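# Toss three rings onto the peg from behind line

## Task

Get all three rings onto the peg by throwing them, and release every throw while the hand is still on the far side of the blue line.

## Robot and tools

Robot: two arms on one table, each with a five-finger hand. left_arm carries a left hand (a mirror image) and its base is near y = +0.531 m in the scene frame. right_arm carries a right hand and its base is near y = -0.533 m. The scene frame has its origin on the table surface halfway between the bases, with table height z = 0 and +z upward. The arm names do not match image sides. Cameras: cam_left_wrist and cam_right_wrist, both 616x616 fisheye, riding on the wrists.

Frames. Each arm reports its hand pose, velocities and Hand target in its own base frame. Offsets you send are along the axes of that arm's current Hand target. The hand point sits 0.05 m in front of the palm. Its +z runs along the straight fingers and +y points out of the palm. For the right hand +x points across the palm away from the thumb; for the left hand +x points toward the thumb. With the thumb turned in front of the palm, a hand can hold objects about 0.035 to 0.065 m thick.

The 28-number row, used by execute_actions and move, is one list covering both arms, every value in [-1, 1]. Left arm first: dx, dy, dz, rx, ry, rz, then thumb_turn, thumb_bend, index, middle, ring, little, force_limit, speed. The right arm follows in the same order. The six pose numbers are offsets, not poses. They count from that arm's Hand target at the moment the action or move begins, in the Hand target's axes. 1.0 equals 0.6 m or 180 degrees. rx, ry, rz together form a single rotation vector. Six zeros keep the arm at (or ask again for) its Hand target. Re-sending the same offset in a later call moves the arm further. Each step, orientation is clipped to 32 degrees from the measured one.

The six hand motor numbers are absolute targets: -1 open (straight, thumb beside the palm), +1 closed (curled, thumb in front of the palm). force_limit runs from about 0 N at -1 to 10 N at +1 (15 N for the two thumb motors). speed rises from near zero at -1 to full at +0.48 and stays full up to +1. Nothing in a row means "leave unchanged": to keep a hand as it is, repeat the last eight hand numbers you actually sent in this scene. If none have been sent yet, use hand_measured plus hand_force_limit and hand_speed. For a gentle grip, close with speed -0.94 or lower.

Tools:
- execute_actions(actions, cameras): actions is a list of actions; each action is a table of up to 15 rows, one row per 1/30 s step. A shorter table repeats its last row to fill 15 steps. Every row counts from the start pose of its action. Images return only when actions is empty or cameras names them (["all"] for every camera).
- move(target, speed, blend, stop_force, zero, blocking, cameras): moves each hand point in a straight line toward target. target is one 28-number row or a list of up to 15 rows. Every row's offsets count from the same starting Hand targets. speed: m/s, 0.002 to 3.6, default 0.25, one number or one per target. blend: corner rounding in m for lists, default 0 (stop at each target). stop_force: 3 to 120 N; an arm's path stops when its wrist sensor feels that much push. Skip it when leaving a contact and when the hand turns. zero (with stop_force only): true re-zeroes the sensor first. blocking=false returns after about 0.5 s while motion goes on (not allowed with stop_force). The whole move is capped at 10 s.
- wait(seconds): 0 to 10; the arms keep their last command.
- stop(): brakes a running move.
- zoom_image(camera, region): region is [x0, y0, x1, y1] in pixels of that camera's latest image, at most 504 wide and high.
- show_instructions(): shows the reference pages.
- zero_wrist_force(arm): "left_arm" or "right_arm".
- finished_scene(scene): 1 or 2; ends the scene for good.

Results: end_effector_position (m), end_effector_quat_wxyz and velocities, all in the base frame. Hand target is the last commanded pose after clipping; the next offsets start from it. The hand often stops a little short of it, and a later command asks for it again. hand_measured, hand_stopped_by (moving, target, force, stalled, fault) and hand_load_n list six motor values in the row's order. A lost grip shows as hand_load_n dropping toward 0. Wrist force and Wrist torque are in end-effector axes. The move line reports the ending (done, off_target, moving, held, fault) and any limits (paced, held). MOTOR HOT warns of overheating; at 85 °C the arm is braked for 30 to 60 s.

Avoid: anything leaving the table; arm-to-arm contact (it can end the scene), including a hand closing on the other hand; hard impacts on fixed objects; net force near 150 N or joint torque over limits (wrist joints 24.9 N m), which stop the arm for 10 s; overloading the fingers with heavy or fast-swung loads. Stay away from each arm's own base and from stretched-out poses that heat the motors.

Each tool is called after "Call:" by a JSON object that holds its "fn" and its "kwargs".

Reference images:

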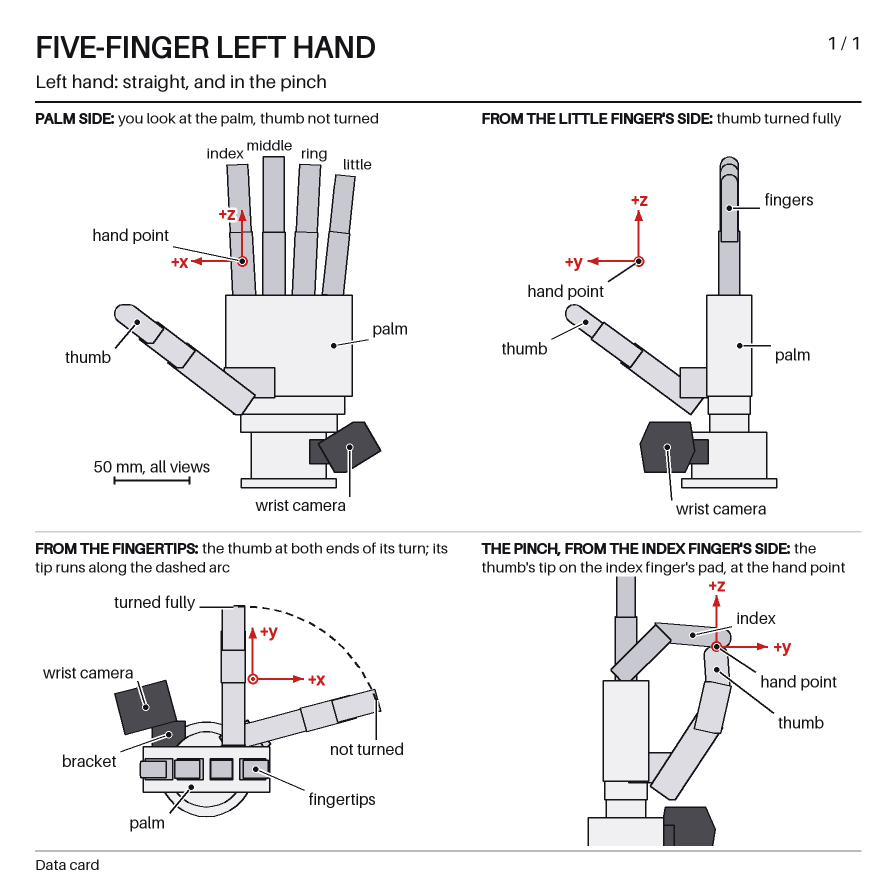

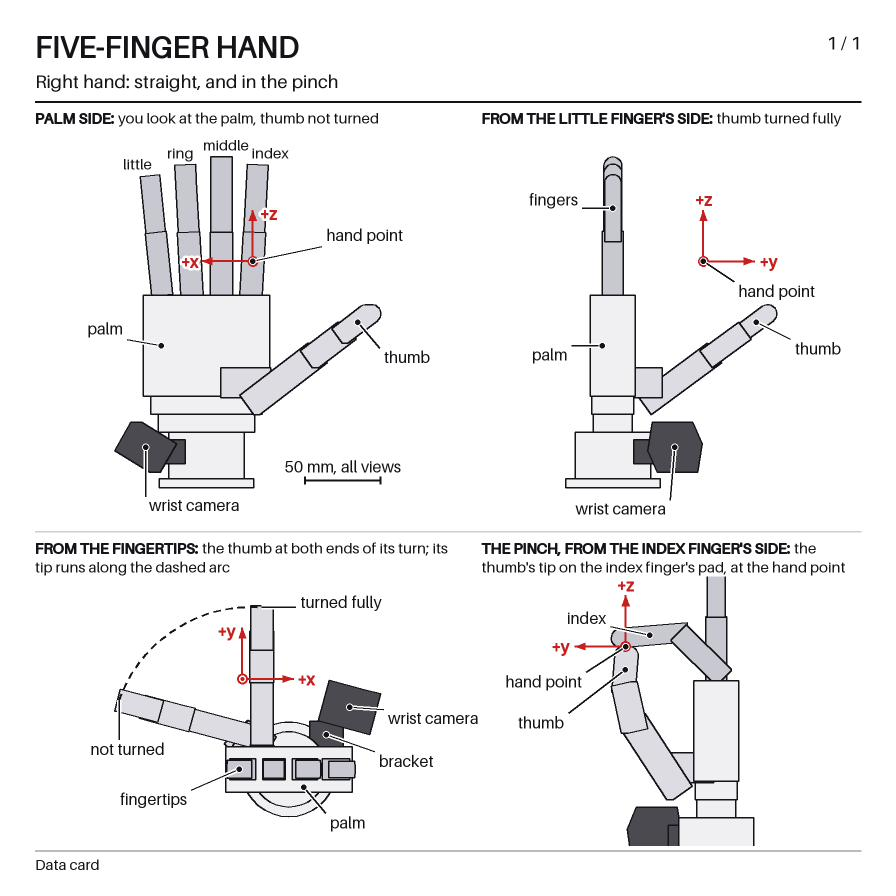

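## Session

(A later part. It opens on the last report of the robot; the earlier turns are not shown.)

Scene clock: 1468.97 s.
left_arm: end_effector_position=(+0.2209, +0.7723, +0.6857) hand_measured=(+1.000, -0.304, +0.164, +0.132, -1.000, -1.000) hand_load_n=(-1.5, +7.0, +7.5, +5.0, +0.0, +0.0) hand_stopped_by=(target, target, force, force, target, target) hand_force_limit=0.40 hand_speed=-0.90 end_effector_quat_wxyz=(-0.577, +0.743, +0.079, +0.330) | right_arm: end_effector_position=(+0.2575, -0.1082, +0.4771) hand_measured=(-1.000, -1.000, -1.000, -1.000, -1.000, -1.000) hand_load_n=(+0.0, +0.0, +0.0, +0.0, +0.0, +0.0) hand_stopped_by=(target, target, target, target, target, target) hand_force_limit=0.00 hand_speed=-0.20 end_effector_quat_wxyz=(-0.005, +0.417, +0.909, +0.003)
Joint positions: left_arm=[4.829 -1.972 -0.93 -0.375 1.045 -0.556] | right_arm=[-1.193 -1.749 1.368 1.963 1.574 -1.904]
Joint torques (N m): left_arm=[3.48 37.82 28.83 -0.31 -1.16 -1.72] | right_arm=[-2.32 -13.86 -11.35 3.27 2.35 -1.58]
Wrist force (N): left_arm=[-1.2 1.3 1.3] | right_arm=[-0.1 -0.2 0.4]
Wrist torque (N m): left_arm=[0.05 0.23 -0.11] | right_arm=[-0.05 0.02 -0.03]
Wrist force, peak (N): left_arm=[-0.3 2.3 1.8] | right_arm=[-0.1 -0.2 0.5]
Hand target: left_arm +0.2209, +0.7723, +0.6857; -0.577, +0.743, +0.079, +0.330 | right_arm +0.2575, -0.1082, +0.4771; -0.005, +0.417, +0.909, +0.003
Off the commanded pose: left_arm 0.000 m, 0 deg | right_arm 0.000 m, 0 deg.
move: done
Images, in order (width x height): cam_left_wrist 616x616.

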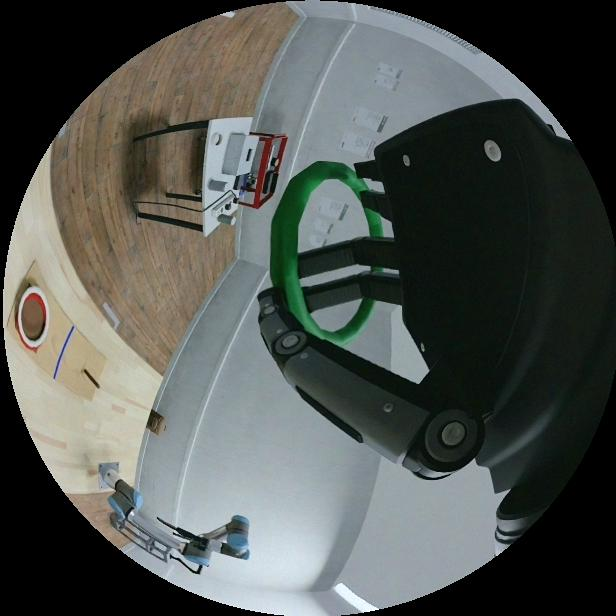

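Call:
{"fn": "move", "kwargs": {"target": [-0.2305,0.5627,-0.3730,-0.0137,-0.2591,0.1119,1,-0.3,0.4,0.4,-1,-1,0.4,-0.9,0,0,0,0,0,0,-1,-1,-1,-1,-1,-1,0,-0.2], "speed": 0.3, "cameras": ["cam_left_wrist"]}}

Scene clock: 1494.97 s.
left_arm: end_effector_position=(+0.1929, +0.4965, +0.3597) hand_measured=(+1.000, -0.304, +0.164, +0.132, -1.000, -1.000) hand_load_n=(-2.0, +6.5, +7.0, +5.5, +0.0, +0.0) hand_stopped_by=(target, target, force, force, target, target) hand_force_limit=0.40 hand_speed=-0.90 end_effector_quat_wxyz=(-0.531, +0.826, +0.165, -0.091) end_effector_velocity=(-0.001, +0.000, -0.001) end_effector_angular_velocity=(-0.001, +0.003, +0.003) | right_arm: end_effector_position=(+0.2575, -0.1082, +0.4771) hand_measured=(-1.000, -1.000, -1.000, -1.000, -1.000, -1.000) hand_load_n=(+0.0, +0.0, +0.0, -0.5, +0.0, +0.0) hand_stopped_by=(target, target, target, target, target, target) hand_force_limit=0.00 hand_speed=-0.20 end_effector_quat_wxyz=(-0.005, +0.417, +0.909, +0.003)
Joint positions: left_arm=[4.401 -1.431 -2.104 -0.143 2.176 -0.353] | right_arm=[-1.193 -1.749 1.368 1.963 1.574 -1.904]
Joint velocities: left_arm=[-0.001 0 -0.001 0.001 0.005 0] | right_arm=[within noise]
Joint torques (N m): left_arm=[-4.83 8 12.61 0.46 1.64 2.12] | right_arm=[-2.06 -14.17 -11.01 3.31 2.25 -1.47]
Wrist force (N): left_arm=[-0.7 1.3 1.7] | right_arm=[-0.1 0.1 0.4]
Wrist torque (N m): left_arm=[0.00 0.24 0.04] | right_arm=[-0.01 0.02 -0.02]
Wrist force, peak (N): left_arm=[-1.0 4.2 1.2] | right_arm=[-0.4 0.1 0.4]
Hand target: left_arm +0.1929, +0.4965, +0.3596; -0.531, +0.826, +0.165, -0.091 | right_arm +0.2575, -0.1082, +0.4771; -0.005, +0.417, +0.909, +0.003
Off the commanded pose: left_arm 0.000 m, 0 deg | right_arm 0.000 m, 0 deg.
move: done
Images, in order (width x height): cam_left_wrist 616x616.

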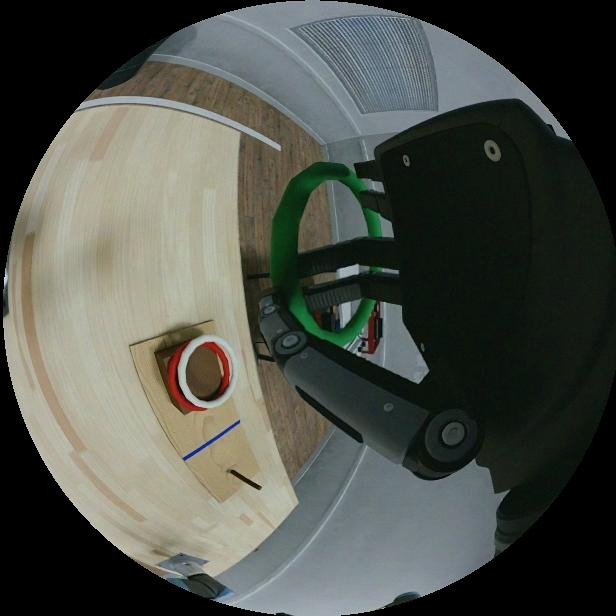

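Call:
{"fn": "execute_actions", "kwargs": {"actions": [[[0.0159,-0.0009,-0.0080,-0.0004,0.0129,0.0060,1,-0.3,0.4,0.4,-1,-1,0.4,-0.9,0,0,0,0,0,0,-1,-1,-1,-1,-1,-1,0,-0.2],[0.0367,-0.0021,-0.0186,-0.0008,0.0299,0.0138,1,-0.3,0.4,0.4,-1,-1,0.4,-0.9,0,0,0,0,0,0,-1,-1,-1,-1,-1,-1,0,-0.2],[0.0624,-0.0036,-0.0316,-0.0014,0.0508,0.0235,1,-0.3,0.4,0.4,-1,-1,0.4,-0.9,0,0,0,0,0,0,-1,-1,-1,-1,-1,-1,0,-0.2],[0.0931,-0.0054,-0.0471,-0.0021,0.0759,0.0352,1,-0.3,0.4,0.4,-1,-1,0.4,-0.9,0,0,0,0,0,0,-1,-1,-1,-1,-1,-1,0,-0.2],[0.1288,-0.0075,-0.0651,-0.0029,0.1049,0.0486,1,-0.3,0.4,0.4,-1,-1,0.4,-0.9,0,0,0,0,0,0,-1,-1,-1,-1,-1,-1,0,-0.2],[0.1693,-0.0098,-0.0856,-0.0038,0.1380,0.0639,1,-0.3,0.4,0.4,-1,-1,0.4,-0.9,0,0,0,0,0,0,-1,-1,-1,-1,-1,-1,0,-0.2],[0.2150,-0.0125,-0.1087,-0.0048,0.1751,0.0811,1,-0.3,0.4,0.4,-1,-1,0.4,-0.9,0,0,0,0,0,0,-1,-1,-1,-1,-1,-1,0,-0.2],[0.2582,-0.0150,-0.1306,-0.0058,0.2103,0.0974,1,-0.3,0.4,0.4,-1,-1,0.4,-0.9,0,0,0,0,0,0,-1,-1,-1,-1,-1,-1,0,-0.2],[0.2953,-0.0172,-0.1493,-0.0066,0.2406,0.1115,1,-0.3,0.4,0.4,-1,-1,0.4,-0.9,0,0,0,0,0,0,-1,-1,-1,-1,-1,-1,0,-0.2],[0.3325,-0.0193,-0.1681,-0.0075,0.2708,0.1255,1,-0.3,0.4,0.4,-1,-1,0.4,-0.9,0,0,0,0,0,0,-1,-1,-1,-1,-1,-1,0,-0.2],[0.3696,-0.0215,-0.1869,-0.0083,0.3011,0.1395,1,-0.3,0.4,0.4,-1,-1,0.4,-0.9,0,0,0,0,0,0,-1,-1,-1,-1,-1,-1,0,-0.2],[0.4067,-0.0236,-0.2057,-0.0091,0.3313,0.1535,1,-0.3,0.4,0.4,-1,-1,0.4,-0.9,0,0,0,0,0,0,-1,-1,-1,-1,-1,-1,0,-0.2],[0.4439,-0.0258,-0.2245,-0.0100,0.3616,0.1675,1,-0.3,0.4,0.4,-1,-1,0.4,-0.9,0,0,0,0,0,0,-1,-1,-1,-1,-1,-1,0,-0.2],[0.4558,-0.0265,-0.2305,-0.0102,0.3713,0.1720,1,-0.3,0.4,0.4,-1,-1,0.4,-0.9,0,0,0,0,0,0,-1,-1,-1,-1,-1,-1,0,-0.2],[0.4587,-0.0267,-0.2320,-0.0103,0.3737,0.1731,1,-0.3,0.4,0.4,-1,-1,0.4,-0.9,0,0,0,0,0,0,-1,-1,-1,-1,-1,-1,0,-0.2]]]}}

Scene clock: 1546.23 s.
left_arm: end_effector_position=(+0.4825, +0.4772, +0.4370) hand_measured=(+1.000, -0.304, +0.164, +0.132, -1.000, -1.000) hand_load_n=(-2.0, +6.5, +7.0, +5.5, +0.0, +0.0) hand_stopped_by=(target, target, force, force, target, target) hand_force_limit=0.40 hand_speed=-0.90 end_effector_quat_wxyz=(-0.485, +0.757, -0.361, +0.247) | right_arm: end_effector_position=(+0.2575, -0.1082, +0.4771) hand_measured=(-1.000, -1.000, -1.000, -1.000, -1.000, -1.000) hand_load_n=(+0.0, +0.0, +0.0, +0.0, +0.0, +0.0) hand_stopped_by=(target, target, target, target, target, target) hand_force_limit=0.00 hand_speed=-0.20 end_effector_quat_wxyz=(-0.005, +0.417, +0.909, +0.003)
Joint positions: left_arm=[4.32 -1.654 -1.697 -0.266 1.096 0.206] | right_arm=[-1.193 -1.749 1.368 1.963 1.574 -1.904]
Joint torques (N m): left_arm=[-6.81 22.9 25.51 0.53 0.91 1.74] | right_arm=[-2.28 -14.29 -11.28 3.19 2.26 -1.49]
Wrist force (N): left_arm=[-0.9 1.6 1.5] | right_arm=[-0.2 -0.1 0.0]
Wrist torque (N m): left_arm=[0.04 0.26 -0.01] | right_arm=[-0.01 0.05 -0.03]
Wrist force, peak (N): left_arm=[1.2 -2.3 6.7] | right_arm=[-0.1 -0.7 -0.1]
Hand target: left_arm +0.4911, +0.4864, +0.4393; -0.478, +0.759, -0.367, +0.247 | right_arm +0.2575, -0.1082, +0.4771; -0.005, +0.417, +0.909, +0.003
Off the commanded pose: left_arm 0.013 m, 1 deg | right_arm 0.000 m, 0 deg.
Step readings (end_effector_position of left_arm | right_arm):
0: (+0.1929, +0.4965, +0.3596) | (+0.2575, -0.1082, +0.4771)
1: (+0.1931, +0.4965, +0.3596) | (+0.2575, -0.1082, +0.4771)
2: (+0.1955, +0.4963, +0.3600) | (+0.2575, -0.1082, +0.4771)
4: (+0.2164, +0.4948, +0.3660) | (+0.2575, -0.1082, +0.4771)
8: (+0.2950, +0.4850, +0.3913) | (+0.2575, -0.1082, +0.4771)
15: (+0.4485, +0.4726, +0.4347) | (+0.2575, -0.1082, +0.4771)

Call:
{"fn": "move", "kwargs": {"target": [-0.3193,0.2748,-0.2962,0.0103,-0.3736,-0.1731,1,-0.3,0.4,0.4,-1,-1,0.4,-0.9,0,0,0,0,0,0,-1,-1,-1,-1,-1,-1,0,-0.2], "speed": 0.35}}

Call:
{"fn": "execute_actions", "kwargs": {"actions": [[[0,0,0,0,0,0,1,-0.3,0.4,0.4,-1,-1,0.4,-0.9,0,0,0,0,0,0,-1,-1,-1,-1,-1,-1,0,-0.2],[0,0,0,0,0,0,1,-0.3,0.4,0.4,-1,-1,0.4,-0.9,0,0,0,0,0,0,-1,-1,-1,-1,-1,-1,0,-0.2],[0,0,0,0,0,0,1,-0.3,0.4,0.4,-1,-1,0.4,-0.9,0,0,0,0,0,0,-1,-1,-1,-1,-1,-1,0,-0.2],[0,0,0,0,0,0,1,-0.3,0.4,0.4,-1,-1,0.4,-0.9,0,0,0,0,0,0,-1,-1,-1,-1,-1,-1,0,-0.2],[0.0159,-0.0009,-0.0080,-0.0004,0.0129,0.0060,1,-0.3,0.4,0.4,-1,-1,0.4,-0.9,0,0,0,0,0,0,-1,-1,-1,-1,-1,-1,0,-0.2],[0.0367,-0.0021,-0.0186,-0.0008,0.0299,0.0138,1,-0.3,0.4,0.4,-1,-1,0.4,-0.9,0,0,0,0,0,0,-1,-1,-1,-1,-1,-1,0,-0.2],[0.0624,-0.0036,-0.0316,-0.0014,0.0508,0.0235,1,-0.3,0.4,0.4,-1,-1,0.4,-0.9,0,0,0,0,0,0,-1,-1,-1,-1,-1,-1,0,-0.2],[0.0931,-0.0054,-0.0471,-0.0021,0.0759,0.0352,1,-0.3,0.4,0.4,-1,-1,0.4,-0.9,0,0,0,0,0,0,-1,-1,-1,-1,-1,-1,0,-0.2],[0.1288,-0.0075,-0.0651,-0.0029,0.1049,0.0486,1,-0.3,0.4,0.4,-1,-1,0.4,-0.9,0,0,0,0,0,0,-1,-1,-1,-1,-1,-1,0,-0.2],[0.1693,-0.0098,-0.0856,-0.0038,0.1380,0.0639,1,-0.3,0.4,0.4,-1,-1,0.4,-0.9,0,0,0,0,0,0,-1,-1,-1,-1,-1,-1,0,-0.2],[0.2150,-0.0125,-0.1087,-0.0048,0.1751,0.0811,1,-0.3,0.4,0.4,-1,-1,0.4,-0.9,0,0,0,0,0,0,-1,-1,-1,-1,-1,-1,0,-0.2],[0.2582,-0.0150,-0.1306,-0.0058,0.2103,0.0974,1,-0.3,0.4,0.4,-1,-1,0.4,-0.9,0,0,0,0,0,0,-1,-1,-1,-1,-1,-1,0,-0.2],[0.2953,-0.0172,-0.1493,-0.0066,0.2406,0.1115,1,-0.3,0.4,0.4,-1,-1,0.4,-0.9,0,0,0,0,0,0,-1,-1,-1,-1,-1,-1,0,-0.2],[0.3325,-0.0193,-0.1681,-0.0075,0.2708,0.1255,1,-0.3,0.4,0.4,-1,-1,0.4,-0.9,0,0,0,0,0,0,-1,-1,-1,-1,-1,-1,0,-0.2],[0.3325,-0.0193,-0.1681,-0.0075,0.2708,0.1255,1,-0.3,0.4,0.4,-1,-1,0.4,-0.9,0,0,0,0,0,0,-1,-1,-1,-1,-1,-1,0,-0.2]]]}}

Scene clock: 1612.63 s.
left_arm: end_effector_position=(+0.1927, +0.4963, +0.3597) hand_measured=(+1.000, -0.304, +0.164, +0.132, -1.000, -1.000) hand_load_n=(-2.0, +6.5, +7.0, +5.0, +0.0, +0.0) hand_stopped_by=(target, target, force, force, target, target) hand_force_limit=0.40 hand_speed=-0.90 end_effector_quat_wxyz=(-0.530, +0.827, +0.165, -0.091) | right_arm: end_effector_position=(+0.2575, -0.1082, +0.4771) hand_measured=(-1.000, -1.000, -1.000, -1.000, -1.000, -1.000) hand_load_n=(+0.0, +0.0, +0.0, +0.0, +0.0, +0.0) hand_stopped_by=(target, target, target, target, target, target) hand_force_limit=0.00 hand_speed=-0.20 end_effector_quat_wxyz=(-0.005, +0.417, +0.909, +0.003)
Joint positions: left_arm=[4.402 -1.43 -2.104 -0.144 2.176 -0.353] | right_arm=[-1.193 -1.749 1.368 1.963 1.574 -1.904]
Joint torques (N m): left_arm=[-6.78 26.05 28.72 5.23 1.76 0.57] | right_arm=[-2.32 -14.43 -11.28 3.29 2.25 -1.43]
Wrist force (N): left_arm=[-0.7 1.5 1.8] | right_arm=[0.0 -0.1 -0.1]
Wrist torque (N m): left_arm=[0.02 0.24 0.01] | right_arm=[0.00 0.02 -0.02]
Wrist force, peak (N): left_arm=[-1.3 1.6 2.2] | right_arm=[-0.5 -0.2 0.3]
Hand target: left_arm +0.1927, +0.4963, +0.3598; -0.531, +0.826, +0.165, -0.091 | right_arm +0.2575, -0.1082, +0.4771; -0.005, +0.417, +0.909, +0.003
Off the commanded pose: left_arm 0.000 m, 0 deg | right_arm 0.000 m, 0 deg.
move: done

Scene clock: 1613.70 s.
left_arm: end_effector_position=(+0.4003, +0.4796, +0.4180) hand_measured=(+1.000, -0.304, +0.164, +0.132, -1.000, -1.000) hand_load_n=(-2.0, +6.5, +7.0, +5.5, +0.0, +0.0) hand_stopped_by=(target, target, force, force, target, target) hand_force_limit=0.40 hand_speed=-0.90 end_effector_quat_wxyz=(-0.523, +0.810, -0.219, +0.153) | right_arm: end_effector_position=(+0.2575, -0.1082, +0.4771) hand_measured=(-1.000, -1.000, -1.000, -1.000, -1.000, -1.000) hand_load_n=(+0.0, +0.0, +0.0, +0.0, +0.0, +0.0) hand_stopped_by=(target, target, target, target, target, target) hand_force_limit=0.00 hand_speed=-0.20 end_effector_quat_wxyz=(-0.005, +0.417, +0.909, +0.003)
Joint positions: left_arm=[4.346 -1.516 -1.893 -0.158 1.405 0.054] | right_arm=[-1.193 -1.749 1.368 1.963 1.574 -1.904]
Joint torques (N m): left_arm=[-5.02 13.36 27.25 0.56 1.1 0.74] | right_arm=[-2.07 -14.04 -11.57 3.35 2.25 -1.43]
Wrist force (N): left_arm=[-0.6 1.9 1.4] | right_arm=[-0.3 -0.2 0.1]
Wrist torque (N m): left_arm=[0.09 0.22 -0.01] | right_arm=[-0.03 0.05 -0.04]
Wrist force, peak (N): left_arm=[3.4 -1.8 4.2] | right_arm=[-0.4 -0.2 0.1]
Hand target: left_arm +0.4089, +0.4890, +0.4176; -0.514, +0.812, -0.226, +0.159 | right_arm +0.2575, -0.1082, +0.4771; -0.005, +0.417, +0.909, +0.003
Off the commanded pose: left_arm 0.013 m, 2 deg | right_arm 0.000 m, 0 deg.
Step readings (end_effector_position of left_arm | right_arm):
0: (+0.1927, +0.4963, +0.3597) | (+0.2575, -0.1082, +0.4771)
1: (+0.1927, +0.4963, +0.3597) | (+0.2575, -0.1082, +0.4771)
2: (+0.1927, +0.4963, +0.3597) | (+0.2575, -0.1082, +0.4771)
4: (+0.1927, +0.4963, +0.3598) | (+0.2575, -0.1082, +0.4771)
8: (+0.2168, +0.4946, +0.3667) | (+0.2575, -0.1082, +0.4771)
15: (+0.3640, +0.4769, +0.4134) | (+0.2575, -0.1082, +0.4771)

Call:
{"fn": "move", "kwargs": {"target": [-0.2273,0.1370,-0.0793,0.0075,-0.2707,-0.1254,1,-0.3,0.4,0.4,-1,-1,0.4,-0.9,0,0,0,0,0,0,-1,-1,-1,-1,-1,-1,0,-0.2], "speed": 0.35}}

Call:
{"fn": "execute_actions", "kwargs": {"actions": [[[0,0,0,0,0,0,1,-0.3,0.4,0.4,-1,-1,0.4,-0.9,0,0,0,0,0,0,-1,-1,-1,-1,-1,-1,0,-0.2],[0,0,0,0,0,0,1,-0.3,0.4,0.4,-1,-1,0.4,-0.9,0,0,0,0,0,0,-1,-1,-1,-1,-1,-1,0,-0.2],[0,0,0,0,0,0,1,-0.3,0.4,0.4,-1,-1,0.4,-0.9,0,0,0,0,0,0,-1,-1,-1,-1,-1,-1,0,-0.2],[0,0,0,0,0,0,1,-0.3,0.4,0.4,-1,-1,0.4,-0.9,0,0,0,0,0,0,-1,-1,-1,-1,-1,-1,0,-0.2],[0.0164,-0.0014,-0.0069,-0.0004,0.0129,0.0060,1,-0.3,0.4,0.4,-1,-1,0.4,-0.9,0,0,0,0,0,0,-1,-1,-1,-1,-1,-1,0,-0.2],[0.0382,-0.0035,-0.0155,-0.0008,0.0299,0.0138,1,-0.3,0.4,0.4,-1,-1,0.4,-0.9,0,0,0,0,0,0,-1,-1,-1,-1,-1,-1,0,-0.2],[0.0651,-0.0061,-0.0260,-0.0014,0.0508,0.0235,1,-0.3,0.4,0.4,-1,-1,0.4,-0.9,0,0,0,0,0,0,-1,-1,-1,-1,-1,-1,0,-0.2],[0.0971,-0.0092,-0.0387,-0.0021,0.0759,0.0352,1,-0.3,0.4,0.4,-1,-1,0.4,-0.9,0,0,0,0,0,0,-1,-1,-1,-1,-1,-1,0,-0.2],[0.1342,-0.0125,-0.0540,-0.0029,0.1049,0.0486,1,-0.3,0.4,0.4,-1,-1,0.4,-0.9,0,0,0,0,0,0,-1,-1,-1,-1,-1,-1,0,-0.2],[0.1761,-0.0161,-0.0715,-0.0038,0.1380,0.0639,1,-0.3,0.4,0.4,-1,-1,0.4,-0.9,0,0,0,0,0,0,-1,-1,-1,-1,-1,-1,0,-0.2],[0.2230,-0.0200,-0.0920,-0.0048,0.1751,0.0811,1,-0.3,0.4,0.4,-1,-1,0.4,-0.9,0,0,0,0,0,0,-1,-1,-1,-1,-1,-1,0,-0.2],[0.2673,-0.0235,-0.1117,-0.0058,0.2103,0.0974,1,-0.3,0.4,0.4,-1,-1,0.4,-0.9,0,0,0,0,0,0,-1,-1,-1,-1,-1,-1,0,-0.2],[0.3048,-0.0261,-0.1295,-0.0066,0.2406,0.1115,1,-0.3,0.4,0.4,-1,-1,0.4,-0.9,0,0,0,0,0,0,-1,-1,-1,-1,-1,-1,0,-0.2],[0.3423,-0.0285,-0.1478,-0.0075,0.2708,0.1255,1,-0.3,0.4,0.4,-1,-1,0.4,-0.9,0,0,0,0,0,0,-1,-1,-1,-1,-1,-1,0,-0.2],[0.3423,-0.0285,-0.1478,-0.0075,0.2708,0.1255,1,-0.3,0.4,0.4,-1,-1,0.4,-0.9,0,0,0,0,0,0,-1,-1,-1,-1,-1,-1,0,-0.2]]]}}

Scene clock: 1686.10 s.
left_arm: end_effector_position=(+0.2533, +0.4947, +0.3596) hand_measured=(+1.000, -0.304, +0.164, +0.132, -1.000, -1.000) hand_load_n=(-2.0, +6.5, +7.0, +5.5, +0.0, +0.0) hand_stopped_by=(target, target, force, force, target, target) hand_force_limit=0.40 hand_speed=-0.90 end_effector_quat_wxyz=(-0.531, +0.827, +0.164, -0.091) | right_arm: end_effector_position=(+0.2575, -0.1082, +0.4771) hand_measured=(-1.000, -1.000, -1.000, -1.000, -1.000, -1.000) hand_load_n=(+0.0, +0.0, +0.0, +0.0, +0.0, +0.0) hand_stopped_by=(target, target, target, target, target, target) hand_force_limit=0.00 hand_speed=-0.20 end_effector_quat_wxyz=(-0.005, +0.417, +0.909, +0.003)
Joint positions: left_arm=[4.251 -1.516 -2.019 -0.207 2.303 -0.456] | right_arm=[-1.193 -1.749 1.368 1.963 1.574 -1.904]
Joint torques (N m): left_arm=[2.05 33.22 23.9 4.71 1.94 -0.42] | right_arm=[-2.37 -14.01 -11.35 3.27 2.26 -1.38]
Wrist force (N): left_arm=[-0.5 1.5 1.7] | right_arm=[0.0 -0.3 0.0]
Wrist torque (N m): left_arm=[0.03 0.20 0.01] | right_arm=[-0.04 0.01 -0.02]
Wrist force, peak (N): left_arm=[-1.1 2.0 2.4] | right_arm=[-0.6 -0.3 0.2]
Hand target: left_arm +0.2532, +0.4947, +0.3597; -0.531, +0.826, +0.165, -0.091 | right_arm +0.2575, -0.1082, +0.4771; -0.005, +0.417, +0.909, +0.003
Off the commanded pose: left_arm 0.000 m, 0 deg | right_arm 0.000 m, 0 deg.
move: done

Scene clock: 1687.17 s.
left_arm: end_effector_position=(+0.4603, +0.4921, +0.4180) hand_measured=(+1.000, -0.304, +0.164, +0.132, -1.000, -1.000) hand_load_n=(-2.0, +6.5, +7.0, +5.5, +0.0, +0.0) hand_stopped_by=(target, target, force, force, target, target) hand_force_limit=0.40 hand_speed=-0.90 end_effector_quat_wxyz=(-0.524, +0.809, -0.218, +0.152) | right_arm: end_effector_position=(+0.2575, -0.1082, +0.4771) hand_measured=(-1.000, -1.000, -1.000, -1.000, -1.000, -1.000) hand_load_n=(+0.0, +0.0, +0.0, +0.0, +0.0, +0.0) hand_stopped_by=(target, target, target, target, target, target) hand_force_limit=0.00 hand_speed=-0.20 end_effector_quat_wxyz=(-0.005, +0.417, +0.909, +0.003)
Joint positions: left_arm=[4.227 -1.639 -1.771 -0.148 1.517 0.005] | right_arm=[-1.193 -1.749 1.368 1.963 1.574 -1.904]
Joint torques (N m): left_arm=[-0.87 19.14 27.63 0.56 1.07 0.53] | right_arm=[-2.37 -13.56 -11.14 3.24 2.2 -1.42]
Wrist force (N): left_arm=[-0.5 1.9 1.7] | right_arm=[-0.2 0.0 0.0]
Wrist torque (N m): left_arm=[0.09 0.22 0.00] | right_arm=[0.01 0.04 -0.02]
Wrist force, peak (N): left_arm=[2.9 -2.1 4.7] | right_arm=[-0.3 -0.2 0.0]
Hand target: left_arm +0.4698, +0.5019, +0.4174; -0.514, +0.812, -0.227, +0.159 | right_arm +0.2575, -0.1082, +0.4771; -0.005, +0.417, +0.909, +0.003
Off the commanded pose: left_arm 0.014 m, 2 deg | right_arm 0.000 m, 0 deg.
Step readings (end_effector_position of left_arm | right_arm):
0: (+0.2533, +0.4947, +0.3596) | (+0.2575, -0.1082, +0.4771)
1: (+0.2532, +0.4947, +0.3597) | (+0.2575, -0.1082, +0.4771)
2: (+0.2532, +0.4947, +0.3597) | (+0.2575, -0.1082, +0.4771)
4: (+0.2532, +0.4947, +0.3597) | (+0.2575, -0.1082, +0.4771)
8: (+0.2760, +0.4952, +0.3665) | (+0.2575, -0.1082, +0.4771)
15: (+0.4203, +0.4900, +0.4132) | (+0.2575, -0.1082, +0.4771)

Call:
{"fn": "move", "kwargs": {"target": [-0.2151,0.1463,-0.0993,0.0075,-0.2707,-0.1254,1,-0.3,0.4,0.4,-1,-1,0.4,-0.9,0,0,0,0,0,0,-1,-1,-1,-1,-1,-1,0,-0.2], "speed": 0.35, "cameras": ["cam_left_wrist"]}}

Scene clock: 1723.73 s.
left_arm: end_effector_position=(+0.3134, +0.4926, +0.3597) hand_measured=(+1.000, -0.304, +0.164, +0.132, -1.000, -1.000) hand_load_n=(-2.0, +6.5, +7.0, +5.5, +0.0, +0.0) hand_stopped_by=(target, target, force, force, target, target) hand_force_limit=0.40 hand_speed=-0.90 end_effector_quat_wxyz=(-0.531, +0.827, +0.164, -0.091) | right_arm: end_effector_position=(+0.2575, -0.1082, +0.4771) hand_measured=(-1.000, -1.000, -1.000, -1.000, -1.000, -1.000) hand_load_n=(+0.0, -0.5, +0.0, +0.0, +0.0, +0.0) hand_stopped_by=(target, target, target, target, target, target) hand_force_limit=0.00 hand_speed=-0.20 end_effector_quat_wxyz=(-0.005, +0.417, +0.909, +0.003)
Joint positions: left_arm=[4.124 -1.604 -1.919 -0.294 2.405 -0.562] | right_arm=[-1.193 -1.749 1.368 1.963 1.574 -1.904]
Joint torques (N m): left_arm=[3.38 35.27 25.14 3.48 1.91 -1.46] | right_arm=[-2.47 -13.89 -11.19 3.26 2.21 -1.36]
Wrist force (N): left_arm=[-0.8 1.6 1.5] | right_arm=[-0.2 -0.3 0.3]
Wrist torque (N m): left_arm=[0.06 0.25 -0.01] | right_arm=[-0.05 0.03 -0.03]
Wrist force, peak (N): left_arm=[-0.8 2.0 1.9] | right_arm=[-0.4 -0.4 0.3]
Hand target: left_arm +0.3133, +0.4926, +0.3598; -0.531, +0.827, +0.164, -0.091 | right_arm +0.2575, -0.1082, +0.4771; -0.005, +0.417, +0.909, +0.003
Off the commanded pose: left_arm 0.000 m, 0 deg | right_arm 0.000 m, 0 deg.
move: done
Images, in order (width x height): cam_left_wrist 616x616.

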